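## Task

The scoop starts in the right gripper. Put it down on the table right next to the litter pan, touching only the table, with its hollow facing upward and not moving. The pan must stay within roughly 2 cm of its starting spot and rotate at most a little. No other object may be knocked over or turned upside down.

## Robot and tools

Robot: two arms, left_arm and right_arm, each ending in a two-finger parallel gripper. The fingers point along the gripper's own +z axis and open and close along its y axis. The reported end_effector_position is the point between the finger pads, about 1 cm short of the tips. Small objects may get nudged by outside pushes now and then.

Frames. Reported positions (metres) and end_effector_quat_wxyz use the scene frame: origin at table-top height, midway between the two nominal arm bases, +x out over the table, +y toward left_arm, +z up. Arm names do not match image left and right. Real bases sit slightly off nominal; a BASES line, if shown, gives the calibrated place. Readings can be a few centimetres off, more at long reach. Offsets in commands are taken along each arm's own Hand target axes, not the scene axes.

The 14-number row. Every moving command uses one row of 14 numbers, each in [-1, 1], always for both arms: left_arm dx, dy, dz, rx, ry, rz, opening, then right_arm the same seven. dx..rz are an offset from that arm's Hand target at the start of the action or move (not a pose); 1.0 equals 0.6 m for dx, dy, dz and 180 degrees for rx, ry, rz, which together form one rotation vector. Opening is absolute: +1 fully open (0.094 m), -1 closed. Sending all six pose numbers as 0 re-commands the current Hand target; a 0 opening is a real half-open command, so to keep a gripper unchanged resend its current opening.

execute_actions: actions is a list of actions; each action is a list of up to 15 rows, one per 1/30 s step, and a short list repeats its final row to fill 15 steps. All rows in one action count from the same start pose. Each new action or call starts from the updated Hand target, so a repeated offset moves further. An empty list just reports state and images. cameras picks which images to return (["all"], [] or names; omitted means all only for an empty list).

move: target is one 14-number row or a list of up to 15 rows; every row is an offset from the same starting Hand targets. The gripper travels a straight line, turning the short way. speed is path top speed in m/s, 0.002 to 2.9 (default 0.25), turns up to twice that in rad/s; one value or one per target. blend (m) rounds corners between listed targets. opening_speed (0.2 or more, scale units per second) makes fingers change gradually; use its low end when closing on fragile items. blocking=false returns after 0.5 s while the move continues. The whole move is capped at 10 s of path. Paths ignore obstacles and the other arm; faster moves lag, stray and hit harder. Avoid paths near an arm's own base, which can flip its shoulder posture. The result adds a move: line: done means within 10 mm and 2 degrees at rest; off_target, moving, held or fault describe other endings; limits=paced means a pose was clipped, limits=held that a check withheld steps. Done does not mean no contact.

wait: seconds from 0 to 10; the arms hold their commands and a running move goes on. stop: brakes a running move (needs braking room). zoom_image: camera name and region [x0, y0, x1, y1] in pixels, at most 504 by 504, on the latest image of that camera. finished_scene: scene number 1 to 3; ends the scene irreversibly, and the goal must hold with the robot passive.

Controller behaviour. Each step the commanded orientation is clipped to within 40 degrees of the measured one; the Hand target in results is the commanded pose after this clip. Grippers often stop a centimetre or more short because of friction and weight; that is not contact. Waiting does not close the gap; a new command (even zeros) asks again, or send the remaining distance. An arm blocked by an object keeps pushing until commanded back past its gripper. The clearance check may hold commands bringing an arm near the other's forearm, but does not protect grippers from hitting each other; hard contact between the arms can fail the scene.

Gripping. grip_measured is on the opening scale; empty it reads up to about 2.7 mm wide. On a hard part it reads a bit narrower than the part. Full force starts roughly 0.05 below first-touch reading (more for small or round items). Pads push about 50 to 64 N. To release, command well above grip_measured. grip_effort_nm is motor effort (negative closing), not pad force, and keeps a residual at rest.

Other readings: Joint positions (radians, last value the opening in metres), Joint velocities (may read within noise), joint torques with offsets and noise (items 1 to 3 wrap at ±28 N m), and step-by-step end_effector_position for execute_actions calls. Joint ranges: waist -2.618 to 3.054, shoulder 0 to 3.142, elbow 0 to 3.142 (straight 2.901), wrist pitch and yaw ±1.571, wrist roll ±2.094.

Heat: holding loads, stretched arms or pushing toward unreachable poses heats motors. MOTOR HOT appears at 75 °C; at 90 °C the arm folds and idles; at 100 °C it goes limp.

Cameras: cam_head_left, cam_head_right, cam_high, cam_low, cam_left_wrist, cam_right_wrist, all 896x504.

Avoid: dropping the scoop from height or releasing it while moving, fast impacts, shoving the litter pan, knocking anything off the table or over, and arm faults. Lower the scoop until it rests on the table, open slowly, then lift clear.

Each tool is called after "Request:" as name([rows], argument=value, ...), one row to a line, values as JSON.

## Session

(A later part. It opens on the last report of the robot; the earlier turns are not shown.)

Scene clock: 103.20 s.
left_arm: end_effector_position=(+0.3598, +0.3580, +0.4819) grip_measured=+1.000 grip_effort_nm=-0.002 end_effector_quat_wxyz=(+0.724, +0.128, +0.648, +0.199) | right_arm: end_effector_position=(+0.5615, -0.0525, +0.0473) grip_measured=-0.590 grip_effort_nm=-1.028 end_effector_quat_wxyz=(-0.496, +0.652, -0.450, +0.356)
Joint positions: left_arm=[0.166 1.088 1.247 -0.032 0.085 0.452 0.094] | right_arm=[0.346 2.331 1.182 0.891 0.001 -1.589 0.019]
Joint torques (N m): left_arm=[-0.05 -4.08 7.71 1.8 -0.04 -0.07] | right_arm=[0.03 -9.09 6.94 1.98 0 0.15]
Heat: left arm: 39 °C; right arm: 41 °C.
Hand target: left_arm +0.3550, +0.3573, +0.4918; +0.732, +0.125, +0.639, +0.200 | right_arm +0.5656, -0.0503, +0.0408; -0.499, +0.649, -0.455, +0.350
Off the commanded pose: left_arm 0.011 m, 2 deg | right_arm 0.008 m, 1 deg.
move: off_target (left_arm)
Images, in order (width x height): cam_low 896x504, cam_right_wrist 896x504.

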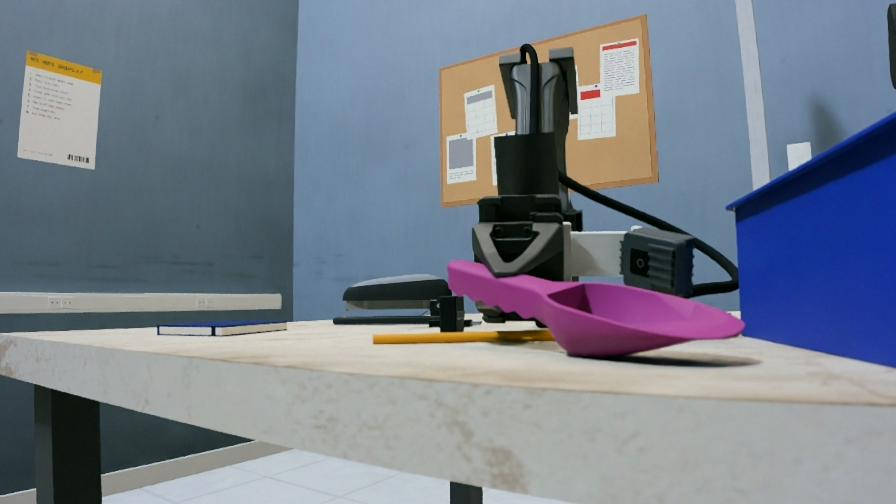

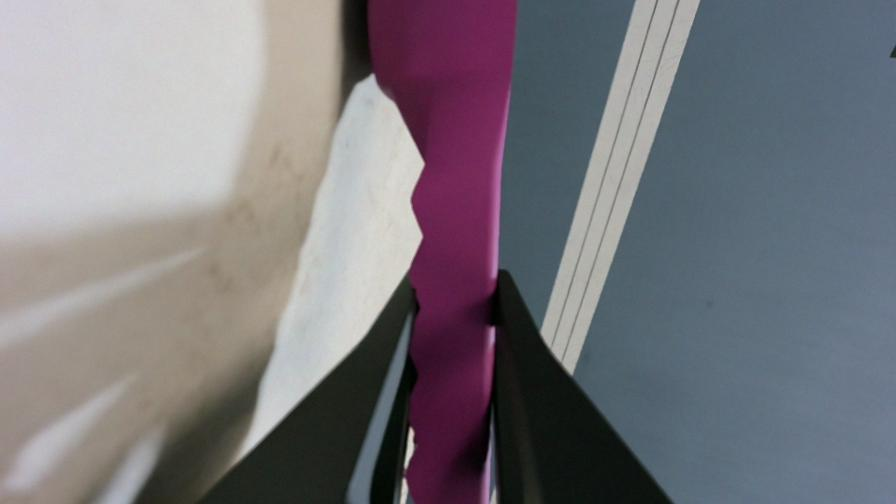

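Request:
move([
  [0,0,0,0,0,0,1,0,-0.006,-0.0016,0,0,0,-0.6],
], opening_speed=0.2, cameras=["cam_low"])

Request:
move(target=[0,0,0,0,0,0,1,0,0,0,0,0,0,-0.38], opening_speed=0.2, cameras=["cam_low","cam_right_wrist","cam_head_left"])

Request:
zoom_image(camera="cam_low", region=[430, 200, 770, 400])

Scene clock: 113.17 s.
left_arm: end_effector_position=(+0.3598, +0.3580, +0.4819) grip_measured=+1.000 grip_effort_nm=-0.012 end_effector_quat_wxyz=(+0.724, +0.128, +0.648, +0.199) | right_arm: end_effector_position=(+0.5614, -0.0525, +0.0471) grip_measured=-0.590 grip_effort_nm=-1.033 end_effector_quat_wxyz=(-0.496, +0.652, -0.450, +0.356)
Joint positions: left_arm=[0.166 1.088 1.247 -0.032 0.085 0.452 0.094] | right_arm=[0.346 2.332 1.182 0.891 0.001 -1.589 0.019]
Joint torques (N m): left_arm=[-0.09 -4.01 7.72 1.79 -0.05 -0.09] | right_arm=[0.05 -10.06 7.05 1.86 -0.01 0.14]
Heat: left arm: 40 °C; right arm: 40 °C.
Hand target: left_arm +0.3550, +0.3573, +0.4918; +0.732, +0.125, +0.639, +0.200 | right_arm +0.5655, -0.0503, +0.0443; -0.499, +0.649, -0.455, +0.350
Off the commanded pose: left_arm 0.011 m, 2 deg | right_arm 0.005 m, 1 deg.
move: off_target (left_arm)
Images, in order (width x height): cam_low 896x504.

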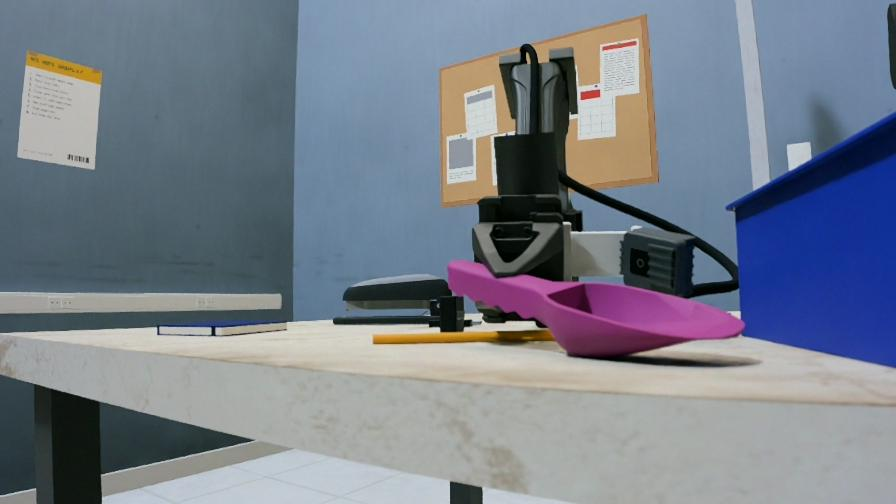

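Scene clock: 114.47 s.
left_arm: end_effector_position=(+0.3598, +0.3580, +0.4819) grip_measured=+1.000 grip_effort_nm=-0.007 end_effector_quat_wxyz=(+0.724, +0.128, +0.648, +0.199) | right_arm: end_effector_position=(+0.5604, -0.0530, +0.0432) grip_measured=-0.382 grip_effort_nm=0.105 end_effector_quat_wxyz=(-0.490, +0.656, -0.453, +0.352)
Joint positions: left_arm=[0.166 1.088 1.247 -0.032 0.085 0.452 0.094] | right_arm=[0.346 2.332 1.182 0.875 0.002 -1.589 0.029]
Joint torques (N m): left_arm=[-0.09 -4.05 7.77 1.79 -0.04 -0.06] | right_arm=[0.06 -10 7.01 2.04 -0.01 0.15]
Heat: left arm: 40 °C; right arm: 40 °C.
Hand target: left_arm +0.3550, +0.3573, +0.4918; +0.732, +0.125, +0.639, +0.200 | right_arm +0.5655, -0.0503, +0.0443; -0.499, +0.649, -0.455, +0.350
Off the commanded pose: left_arm 0.011 m, 2 deg | right_arm 0.006 m, 1 deg.
move: off_target (left_arm)
Images, in order (width x height): cam_head_left 896x504, cam_low 896x504, cam_right_wrist 896x504.

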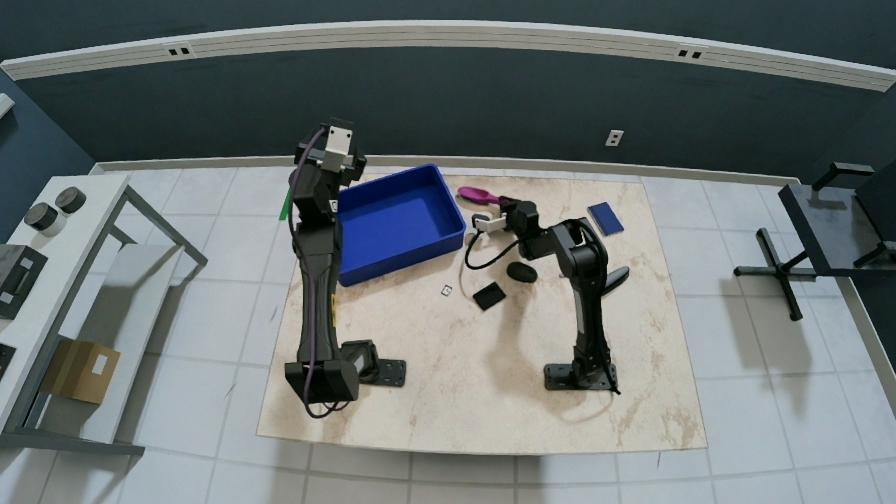

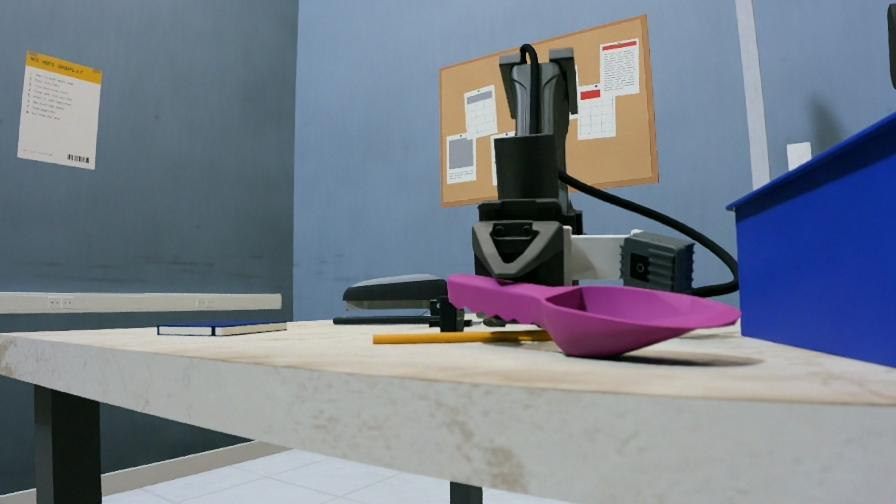

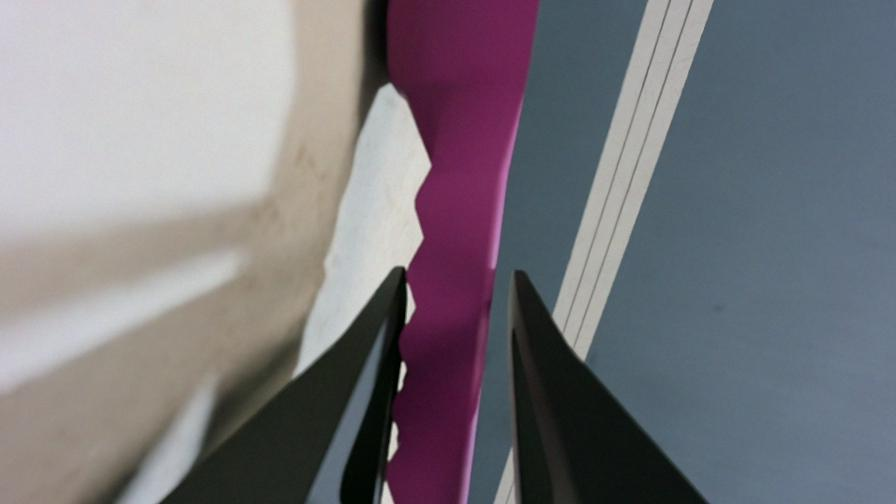

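Scaled by 1.482.

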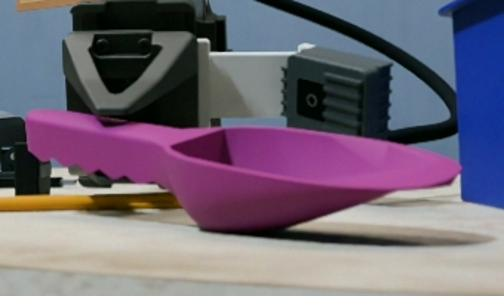

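Request:
move(target=[0,0,0,0,0,0,1,0,0.0161,0.0043,0,0,0,-0.34], speed=0.04, cameras=["cam_low","cam_right_wrist"])

Request:
zoom_image(camera="cam_low", region=[430, 200, 770, 400])

Scene clock: 123.13 s.
left_arm: end_effector_position=(+0.3598, +0.3580, +0.4819) grip_measured=+1.000 grip_effort_nm=-0.002 end_effector_quat_wxyz=(+0.724, +0.128, +0.648, +0.199) | right_arm: end_effector_position=(+0.5598, -0.0532, +0.0346) grip_measured=-0.342 grip_effort_nm=0.105 end_effector_quat_wxyz=(-0.488, +0.658, -0.454, +0.351)
Joint positions: left_arm=[0.166 1.088 1.247 -0.032 0.085 0.452 0.094] | right_arm=[0.346 2.353 1.182 0.891 0.002 -1.589 0.031]
Joint torques (N m): left_arm=[-0.1 -4.15 7.73 1.77 -0.04 -0.07] | right_arm=[0.05 -9.32 7.1 2.16 -0.02 0.13]
Heat: left arm: 40 °C; right arm: 41 °C.
Hand target: left_arm +0.3550, +0.3573, +0.4918; +0.732, +0.125, +0.639, +0.200 | right_arm +0.5656, -0.0503, +0.0343; -0.499, +0.649, -0.455, +0.350
Off the commanded pose: left_arm 0.011 m, 2 deg | right_arm 0.006 m, 2 deg.
move: off_target (left_arm)
Images, in order (width x height): cam_low 896x504, cam_right_wrist 896x504.

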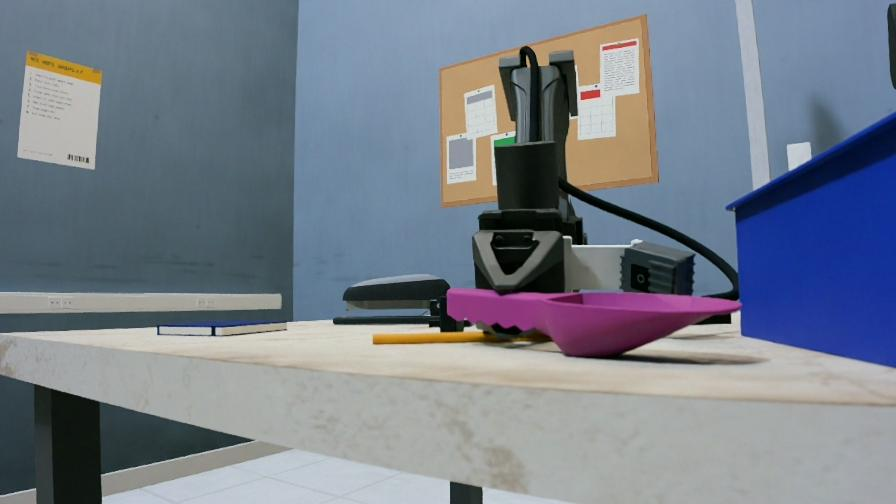

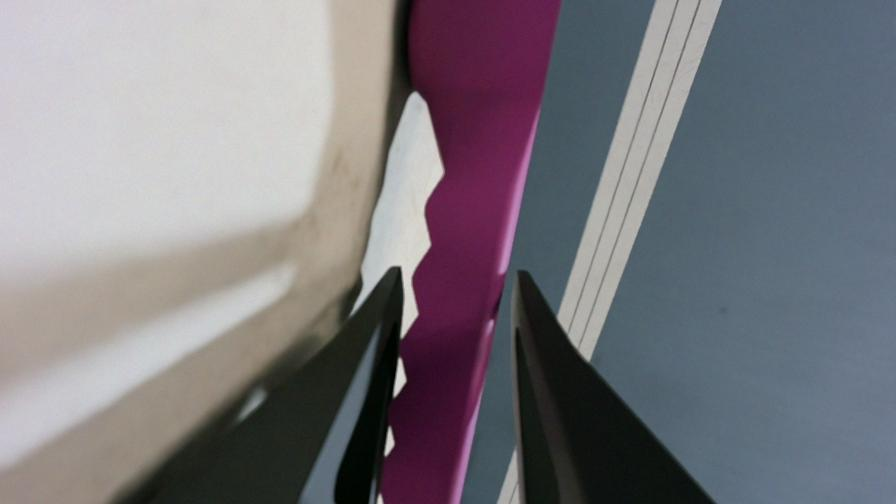

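Scaled by 1.482.

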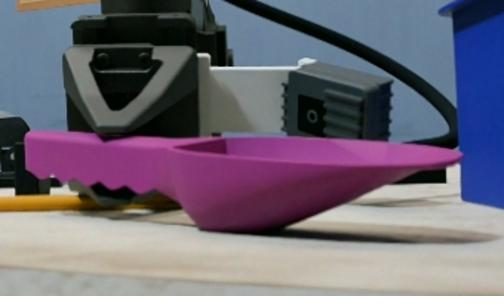

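Request:
move(target=[0,0,0,0,0,0,1,0,0.0097,0.0026,0,0,0,-0.3], speed=0.04, cameras=["cam_low","cam_right_wrist"])

Request:
zoom_image(camera="cam_low", region=[430, 200, 770, 400])

Scene clock: 128.57 s.
left_arm: end_effector_position=(+0.3598, +0.3580, +0.4819) grip_measured=+1.000 grip_effort_nm=-0.007 end_effector_quat_wxyz=(+0.724, +0.128, +0.648, +0.199) | right_arm: end_effector_position=(+0.5620, -0.0524, +0.0366) grip_measured=-0.302 grip_effort_nm=0.115 end_effector_quat_wxyz=(-0.496, +0.651, -0.450, +0.356)
Joint positions: left_arm=[0.166 1.088 1.247 -0.032 0.085 0.452 0.094] | right_arm=[0.346 2.367 1.186 0.925 0.002 -1.589 0.033]
Joint torques (N m): left_arm=[-0.03 -4.1 7.75 1.77 -0.02 -0.08] | right_arm=[0.03 -8.95 6.82 2 -0.01 0.16]
Heat: left arm: 40 °C; right arm: 41 °C.
Hand target: left_arm +0.3550, +0.3573, +0.4918; +0.732, +0.125, +0.639, +0.200 | right_arm +0.5656, -0.0503, +0.0283; -0.499, +0.649, -0.455, +0.350
Off the commanded pose: left_arm 0.011 m, 2 deg | right_arm 0.009 m, 1 deg.
move: off_target (left_arm)
Images, in order (width x height): cam_low 896x504, cam_right_wrist 896x504.

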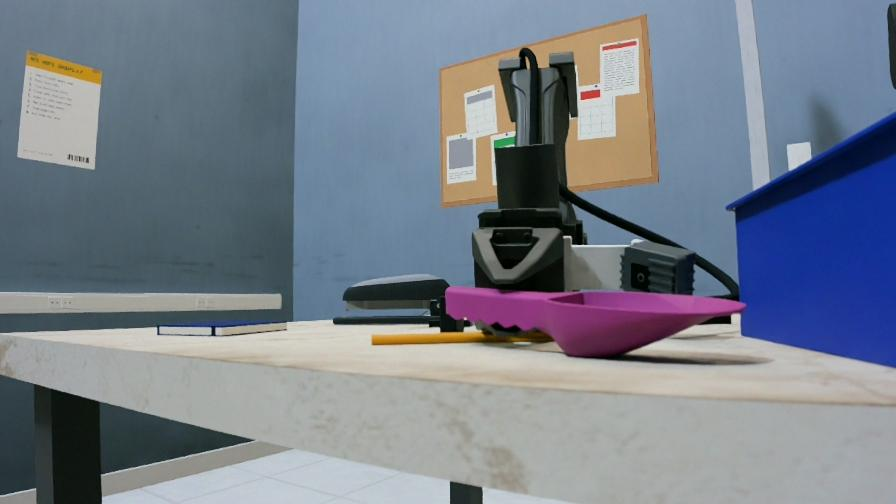

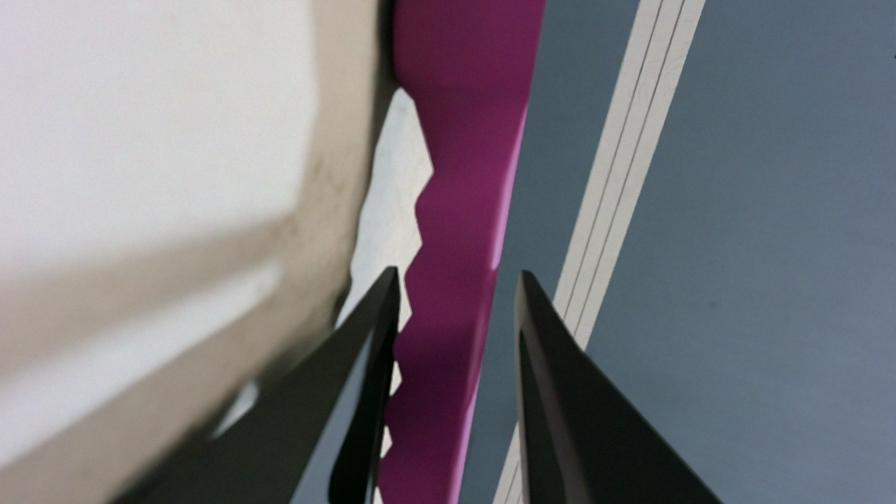

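Scaled by 1.482.

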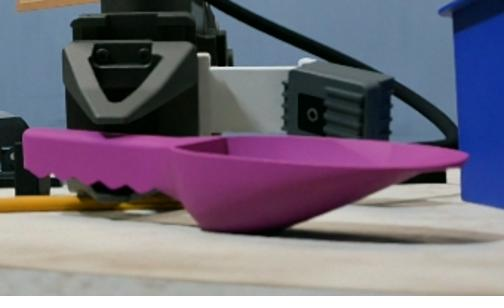

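Request:
move([
  [0,0,0,0,0,0,1,0,0.0265,-0.131,0,0,0,-0.28],
  [0,0,0,0,0,0,1,0,-0.25,-0.35,0,0,0,-0.28],
], speed=[0.06,0.2], cameras=["all"])

Request:
zoom_image(camera="cam_low", region=[350, 200, 790, 400])

Request:
zoom_image(camera="cam_high", region=[380, 140, 560, 250])

Scene clock: 138.27 s.
left_arm: end_effector_position=(+0.3598, +0.3580, +0.4819) grip_measured=+1.000 grip_effort_nm=-0.012 end_effector_quat_wxyz=(+0.724, +0.128, +0.648, +0.199) | right_arm: end_effector_position=(+0.4080, -0.1082, +0.2007) grip_measured=-0.282 grip_effort_nm=0.110 end_effector_quat_wxyz=(-0.474, +0.667, -0.461, +0.341)
Joint positions: left_arm=[0.166 1.088 1.247 -0.032 0.085 0.452 0.094] | right_arm=[0.346 1.363 0.726 0.314 0.003 -1.589 0.034]
Joint torques (N m): left_arm=[-0.06 -4.15 7.73 1.79 -0.04 -0.06] | right_arm=[0.01 -7.5 9.22 2.01 -0.04 0.13]
Heat: left arm: 41 °C; right arm: 42 °C.
Hand target: left_arm +0.3550, +0.3573, +0.4918; +0.732, +0.125, +0.639, +0.200 | right_arm +0.4110, -0.1061, +0.2273; -0.499, +0.649, -0.455, +0.350
Off the commanded pose: left_arm 0.011 m, 2 deg | right_arm 0.027 m, 4 deg.
move: off_target (left_arm, right_arm)

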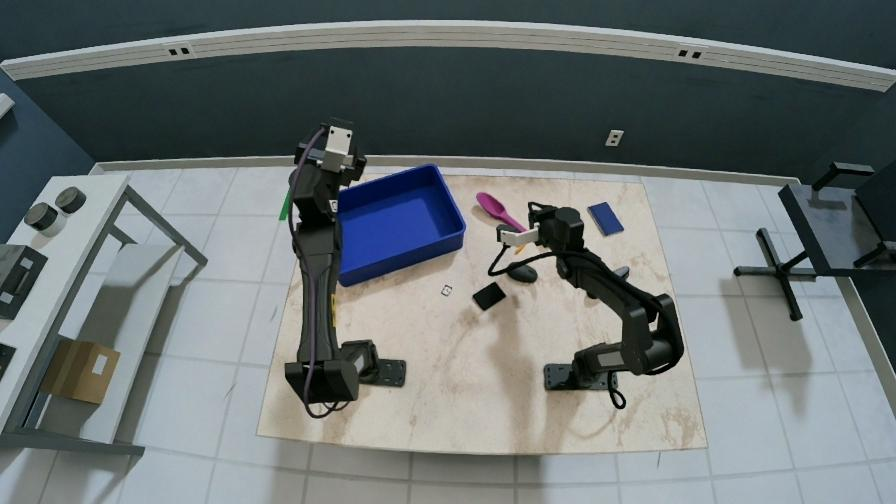

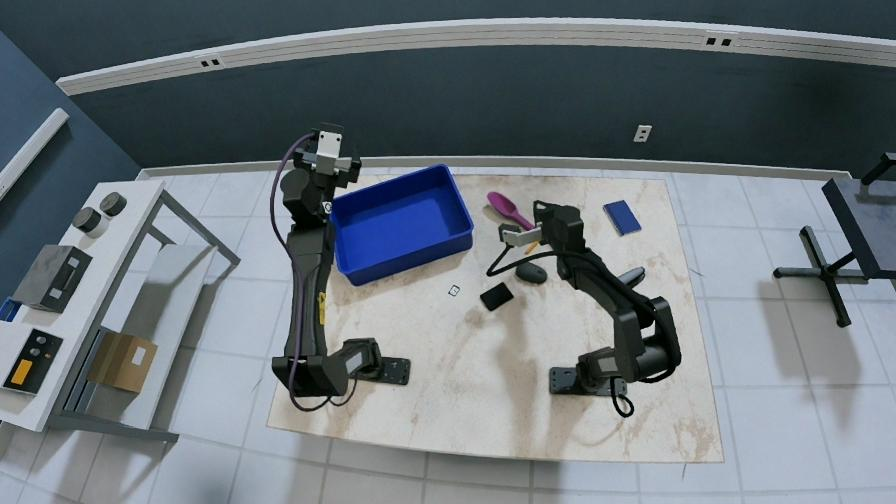

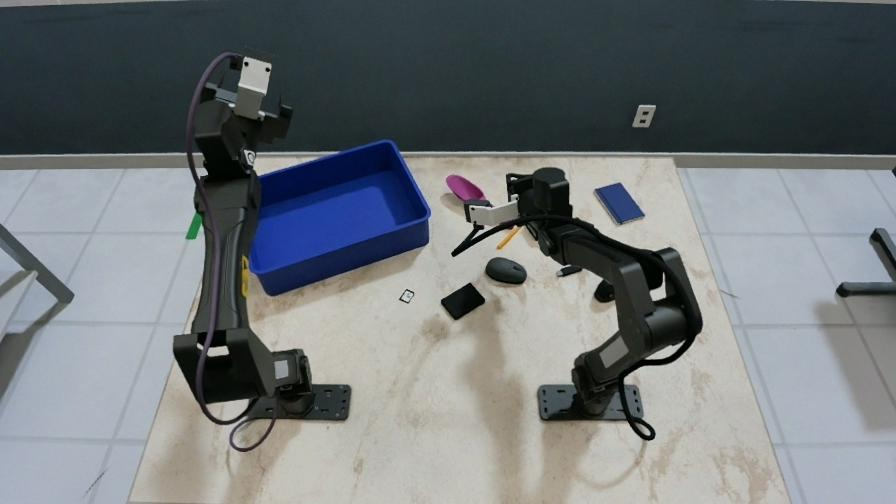

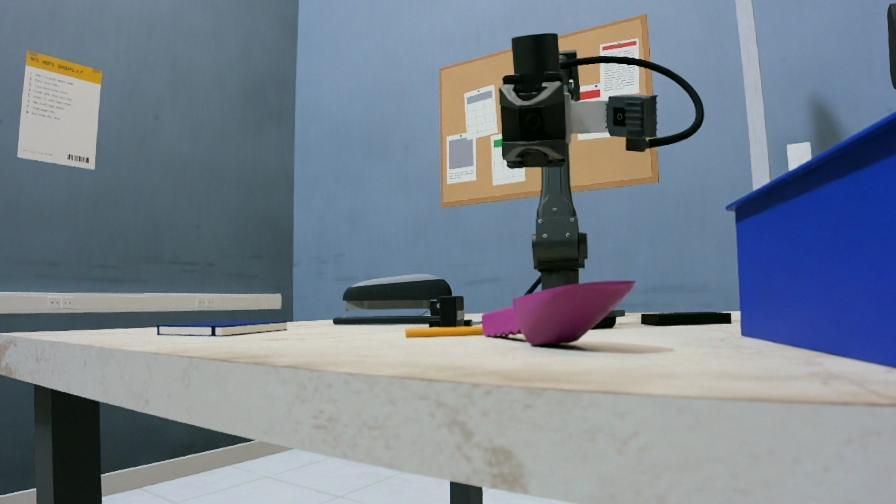

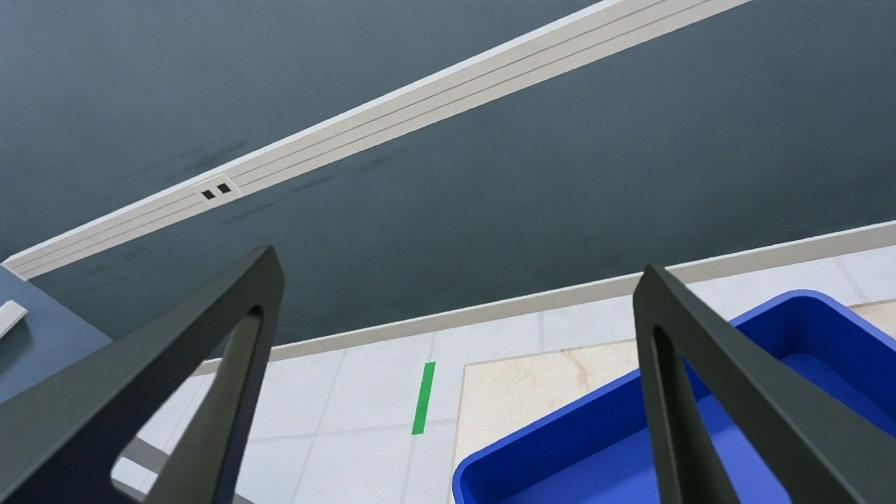

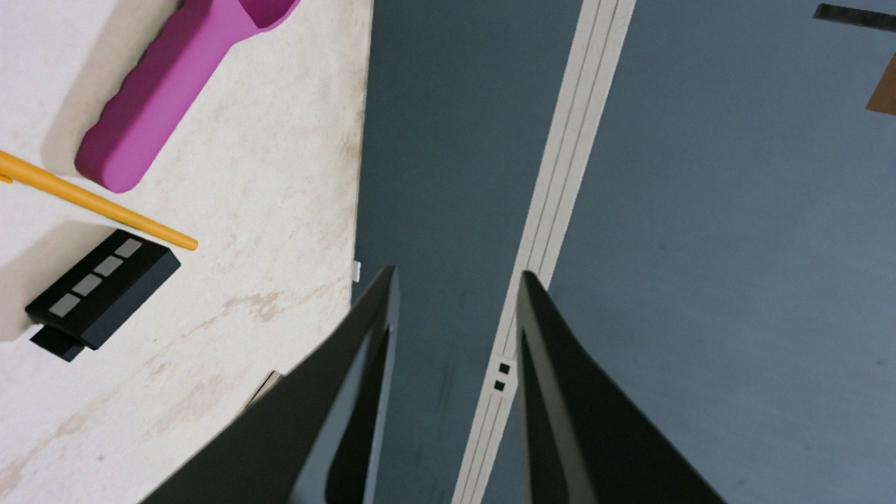

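Scaled by 1.145.

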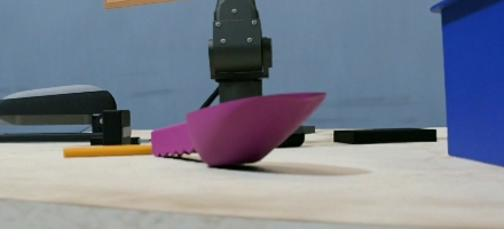

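Scaled by 2.800.

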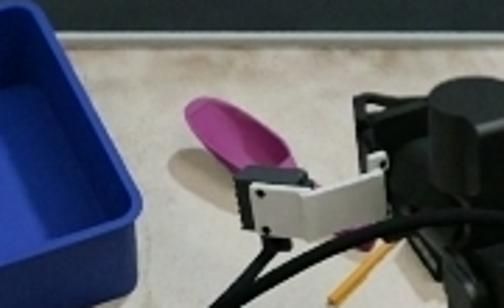

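Request:
move(target=[0,0,0,0,0,0,1,0.123,0.06,0.271,-0.306,0,0,-1], cameras=["cam_head_left","cam_high","cam_low","cam_right_wrist"])

Request:
zoom_image(camera="cam_head_left", region=[400, 140, 640, 280])

Scene clock: 158.07 s.
left_arm: end_effector_position=(+0.3598, +0.3580, +0.4819) grip_measured=+1.000 grip_effort_nm=-0.002 end_effector_quat_wxyz=(+0.724, +0.128, +0.648, +0.199) | right_arm: end_effector_position=(+0.5719, -0.1238, +0.1538) grip_measured=-0.991 grip_effort_nm=-0.481 end_effector_quat_wxyz=(-0.194, +0.793, -0.557, +0.151)
Joint positions: left_arm=[0.166 1.088 1.247 -0.032 0.085 0.452 0.094] | right_arm=[0.213 2.595 2.835 -1.316 -0.04 -1.694 0]
Joint torques (N m): left_arm=[-0.09 -4.1 7.69 1.79 -0.03 -0.05] | right_arm=[-0.57 -11.59 8.32 1.1 -0.08 -0.05]
Heat: left arm: 41 °C; right arm: 42 °C.
Hand target: left_arm +0.3550, +0.3573, +0.4918; +0.732, +0.125, +0.639, +0.200 | right_arm +0.5752, -0.1252, +0.1506; -0.142, +0.806, -0.565, +0.100
Off the commanded pose: left_arm 0.011 m, 2 deg | right_arm 0.005 m, 9 deg.
elbow stopped short (right arm): the move would have taken joint 3 (elbow) straighter than the controller allows.
move: off_target (left_arm, right_arm)
Images, in order (width x height): cam_head_left 896x504, cam_high 896x504, cam_low 896x504, cam_right_wrist 896x504.

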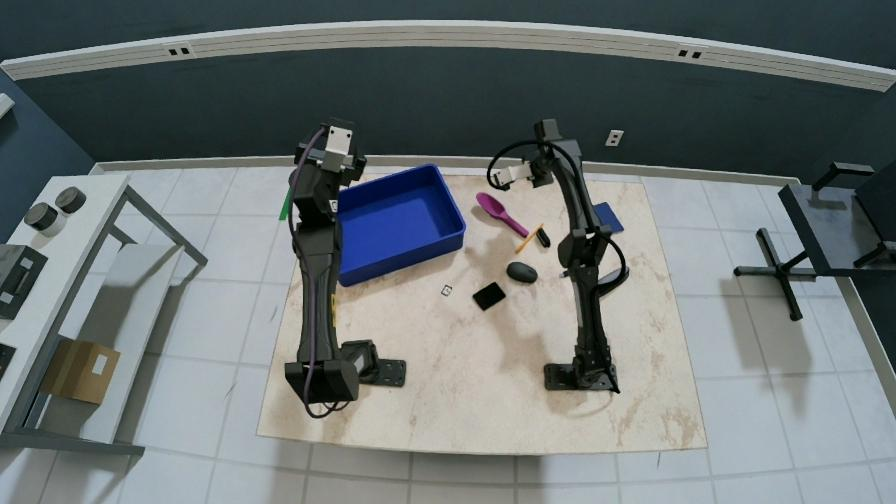

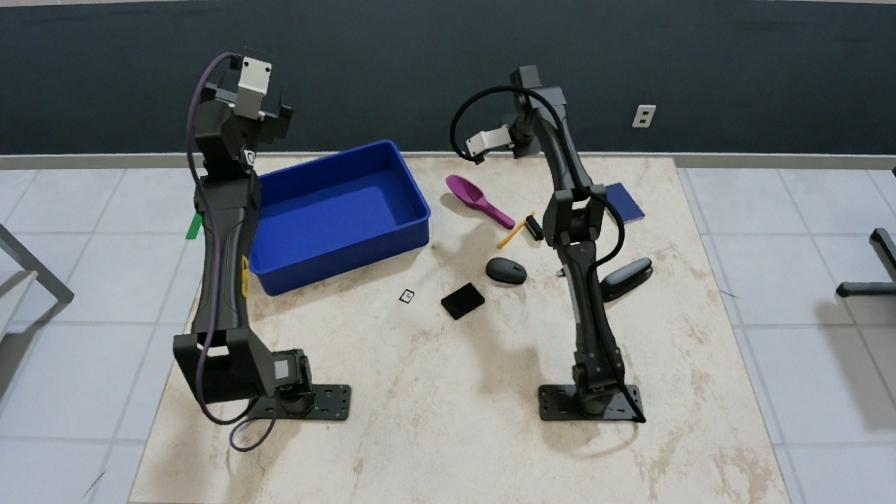

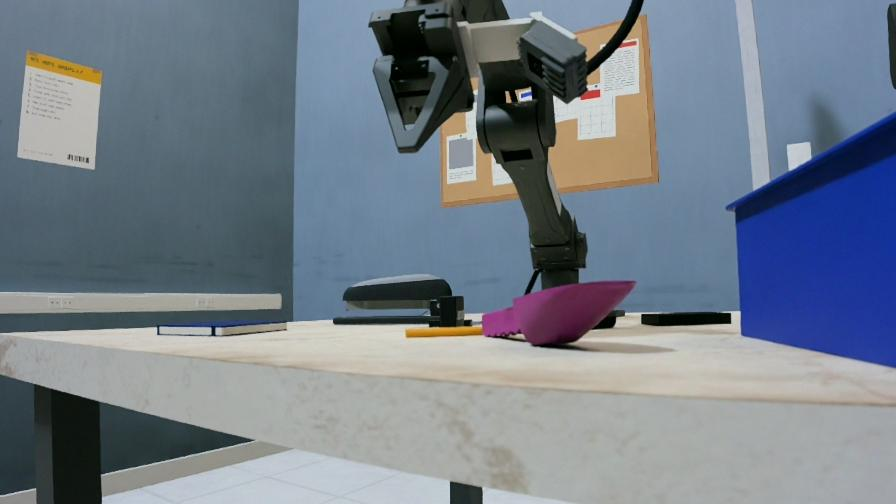

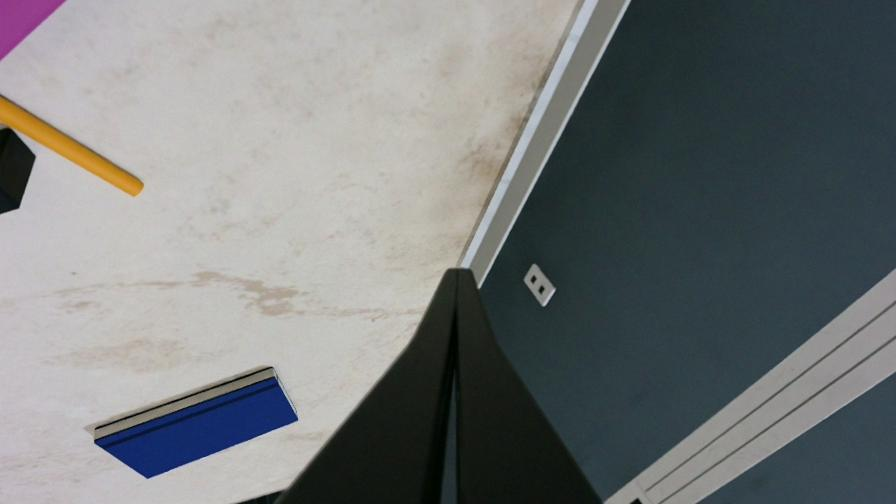

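Scaled by 2.100.

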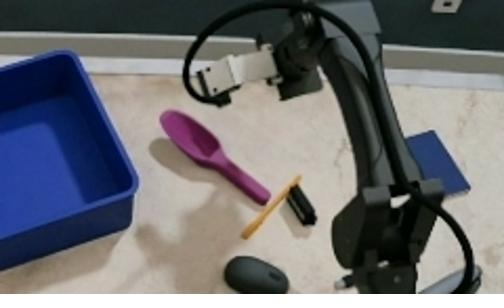

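Request:
move(target=[0,0,0,0,0,0,1,0,0.071,0.196,0,0,0,-1], cameras=["cam_head_left","cam_high","cam_low","cam_right_wrist"])

Request:
zoom_image(camera="cam_head_left", region=[400, 140, 640, 280])

Scene clock: 168.23 s.
left_arm: end_effector_position=(+0.3598, +0.3580, +0.4819) grip_measured=+1.000 grip_effort_nm=-0.007 end_effector_quat_wxyz=(+0.724, +0.128, +0.648, +0.199) | right_arm: end_effector_position=(+0.5709, -0.1245, +0.0297) grip_measured=-0.991 grip_effort_nm=-0.471 end_effector_quat_wxyz=(-0.137, +0.807, -0.566, +0.100)
Joint positions: left_arm=[0.166 1.088 1.247 -0.032 0.085 0.452 0.094] | right_arm=[0.213 2.645 2.481 -1.069 -0.038 -1.699 0]
Joint torques (N m): left_arm=[-0.03 -4.05 7.72 1.78 -0.05 -0.08] | right_arm=[-0.59 -12.79 7.41 1.04 -0.11 -0.07]
Heat: left arm: 41 °C; right arm: 41 °C.
Hand target: left_arm +0.3550, +0.3573, +0.4918; +0.732, +0.125, +0.639, +0.200 | right_arm +0.5754, -0.1252, +0.0256; -0.142, +0.806, -0.565, +0.100
Off the commanded pose: left_arm 0.011 m, 2 deg | right_arm 0.006 m, 1 deg.
move: off_target (left_arm)
Images, in order (width x height): cam_head_left 896x504, cam_high 896x504, cam_low 896x504, cam_right_wrist 896x504.

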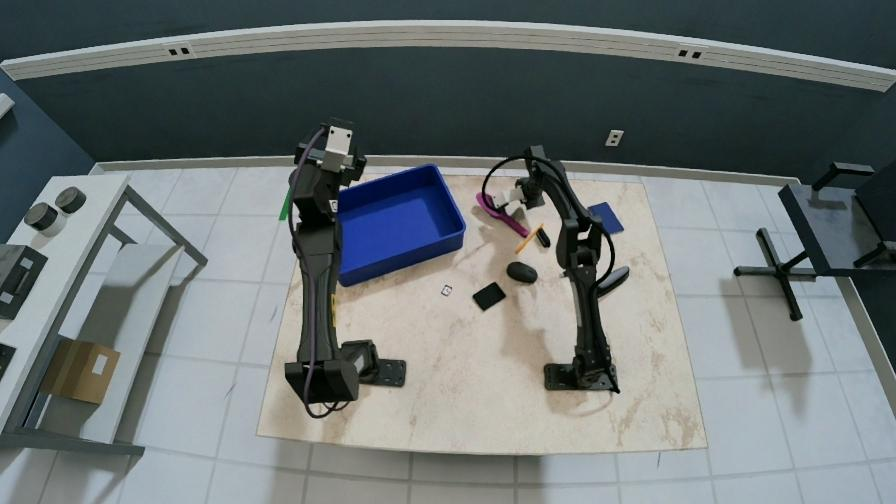

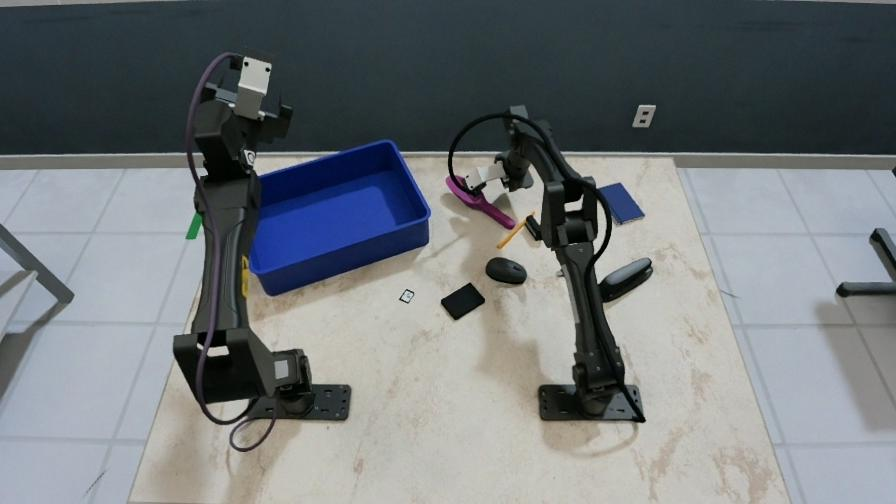

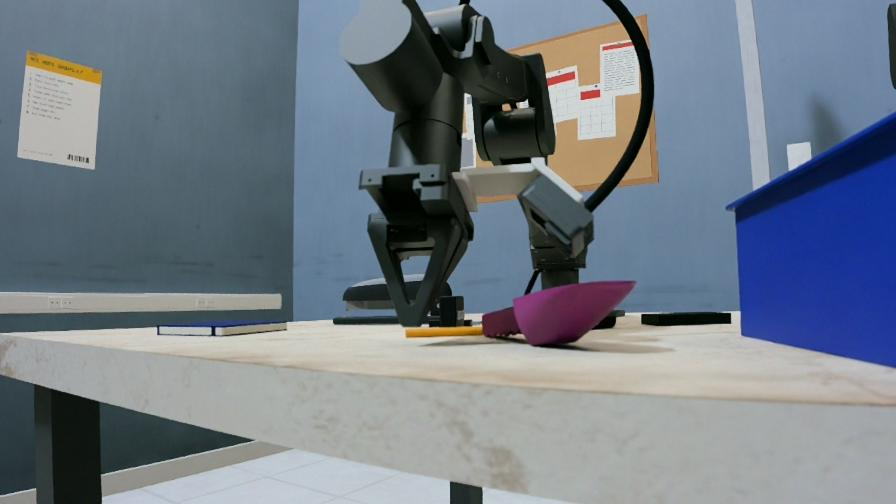

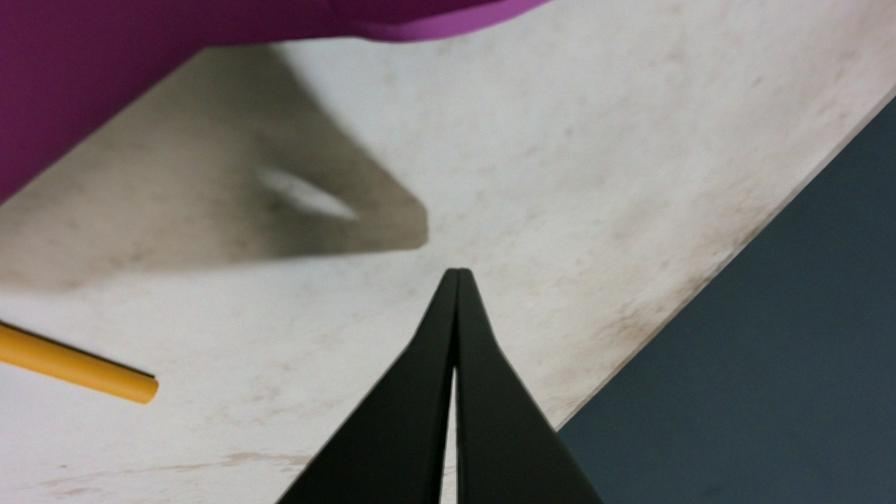

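Scaled by 2.100.

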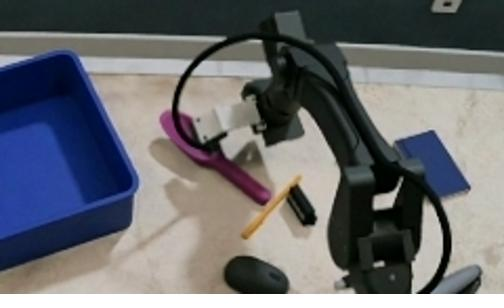

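Request:
move(target=[0,0,0,0,0,0,1,-0.15,0,0,0,0,0,-1], speed=0.06, cameras=["cam_head_left","cam_high","cam_low","cam_right_wrist"])

Request:
zoom_image(camera="cam_head_left", region=[400, 140, 640, 280])

Scene clock: 173.60 s.
left_arm: end_effector_position=(+0.3598, +0.3580, +0.4819) grip_measured=+1.000 grip_effort_nm=-0.007 end_effector_quat_wxyz=(+0.724, +0.128, +0.648, +0.199) | right_arm: end_effector_position=(+0.5469, -0.0463, +0.0158) grip_measured=-0.991 grip_effort_nm=-0.476 end_effector_quat_wxyz=(-0.131, +0.808, -0.565, +0.104)
Joint positions: left_arm=[0.166 1.088 1.247 -0.032 0.085 0.452 0.094] | right_arm=[0.372 2.645 2.428 -1.019 0.027 -1.554 0]
Joint torques (N m): left_arm=[-0.06 -4.16 7.65 1.77 -0.03 -0.07] | right_arm=[0.55 -16.17 5.56 0.9 -0.16 0.08]
Heat: left arm: 42 °C; right arm: 40 °C.
Hand target: left_arm +0.3550, +0.3573, +0.4918; +0.732, +0.125, +0.639, +0.200 | right_arm +0.5448, -0.0406, +0.0256; -0.142, +0.806, -0.565, +0.100
Off the commanded pose: left_arm 0.011 m, 2 deg | right_arm 0.012 m, 1 deg.
move: off_target (left_arm, right_arm)
Images, in order (width x height): cam_head_left 896x504, cam_high 896x504, cam_low 896x504, cam_right_wrist 896x504.

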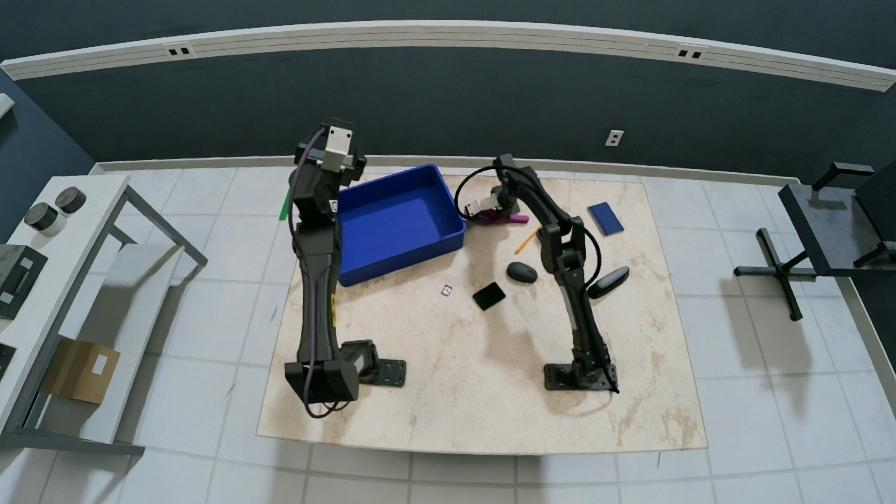

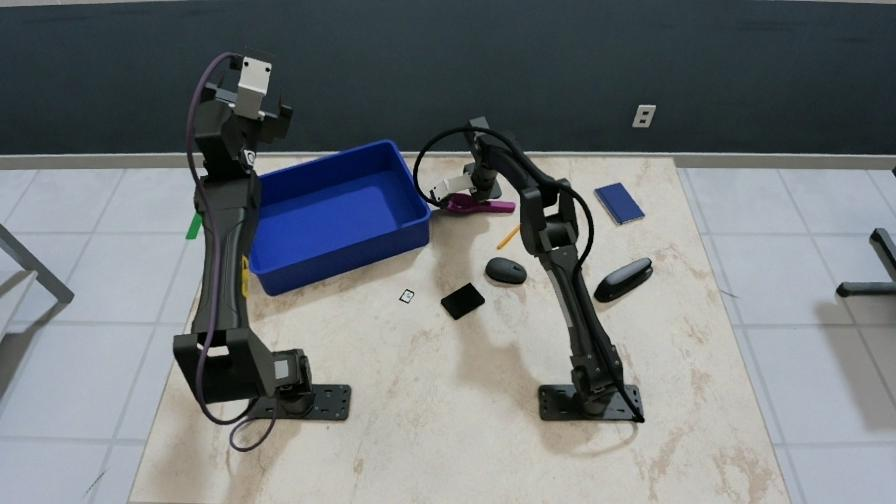

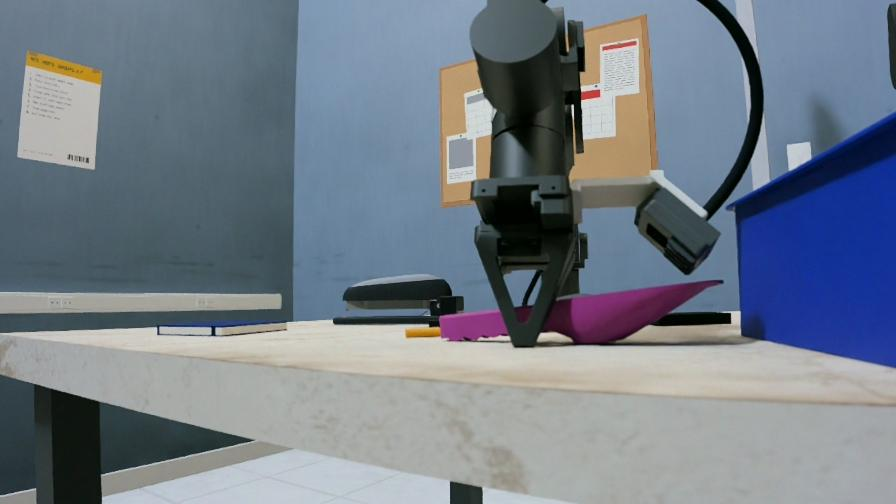

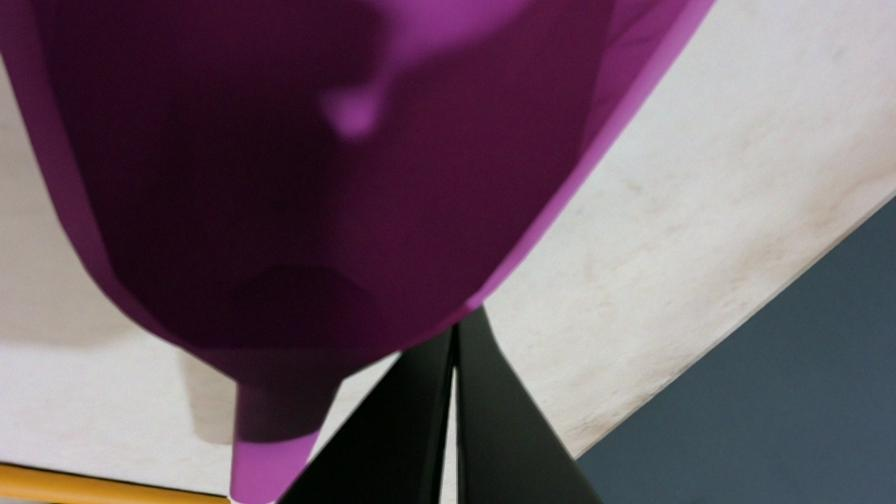

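Scaled by 2.100.

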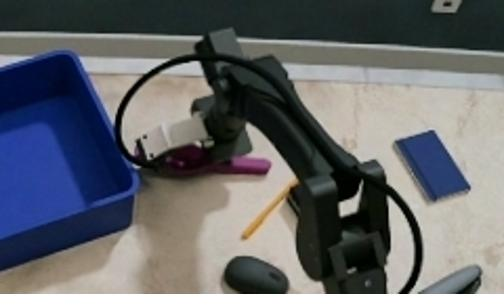

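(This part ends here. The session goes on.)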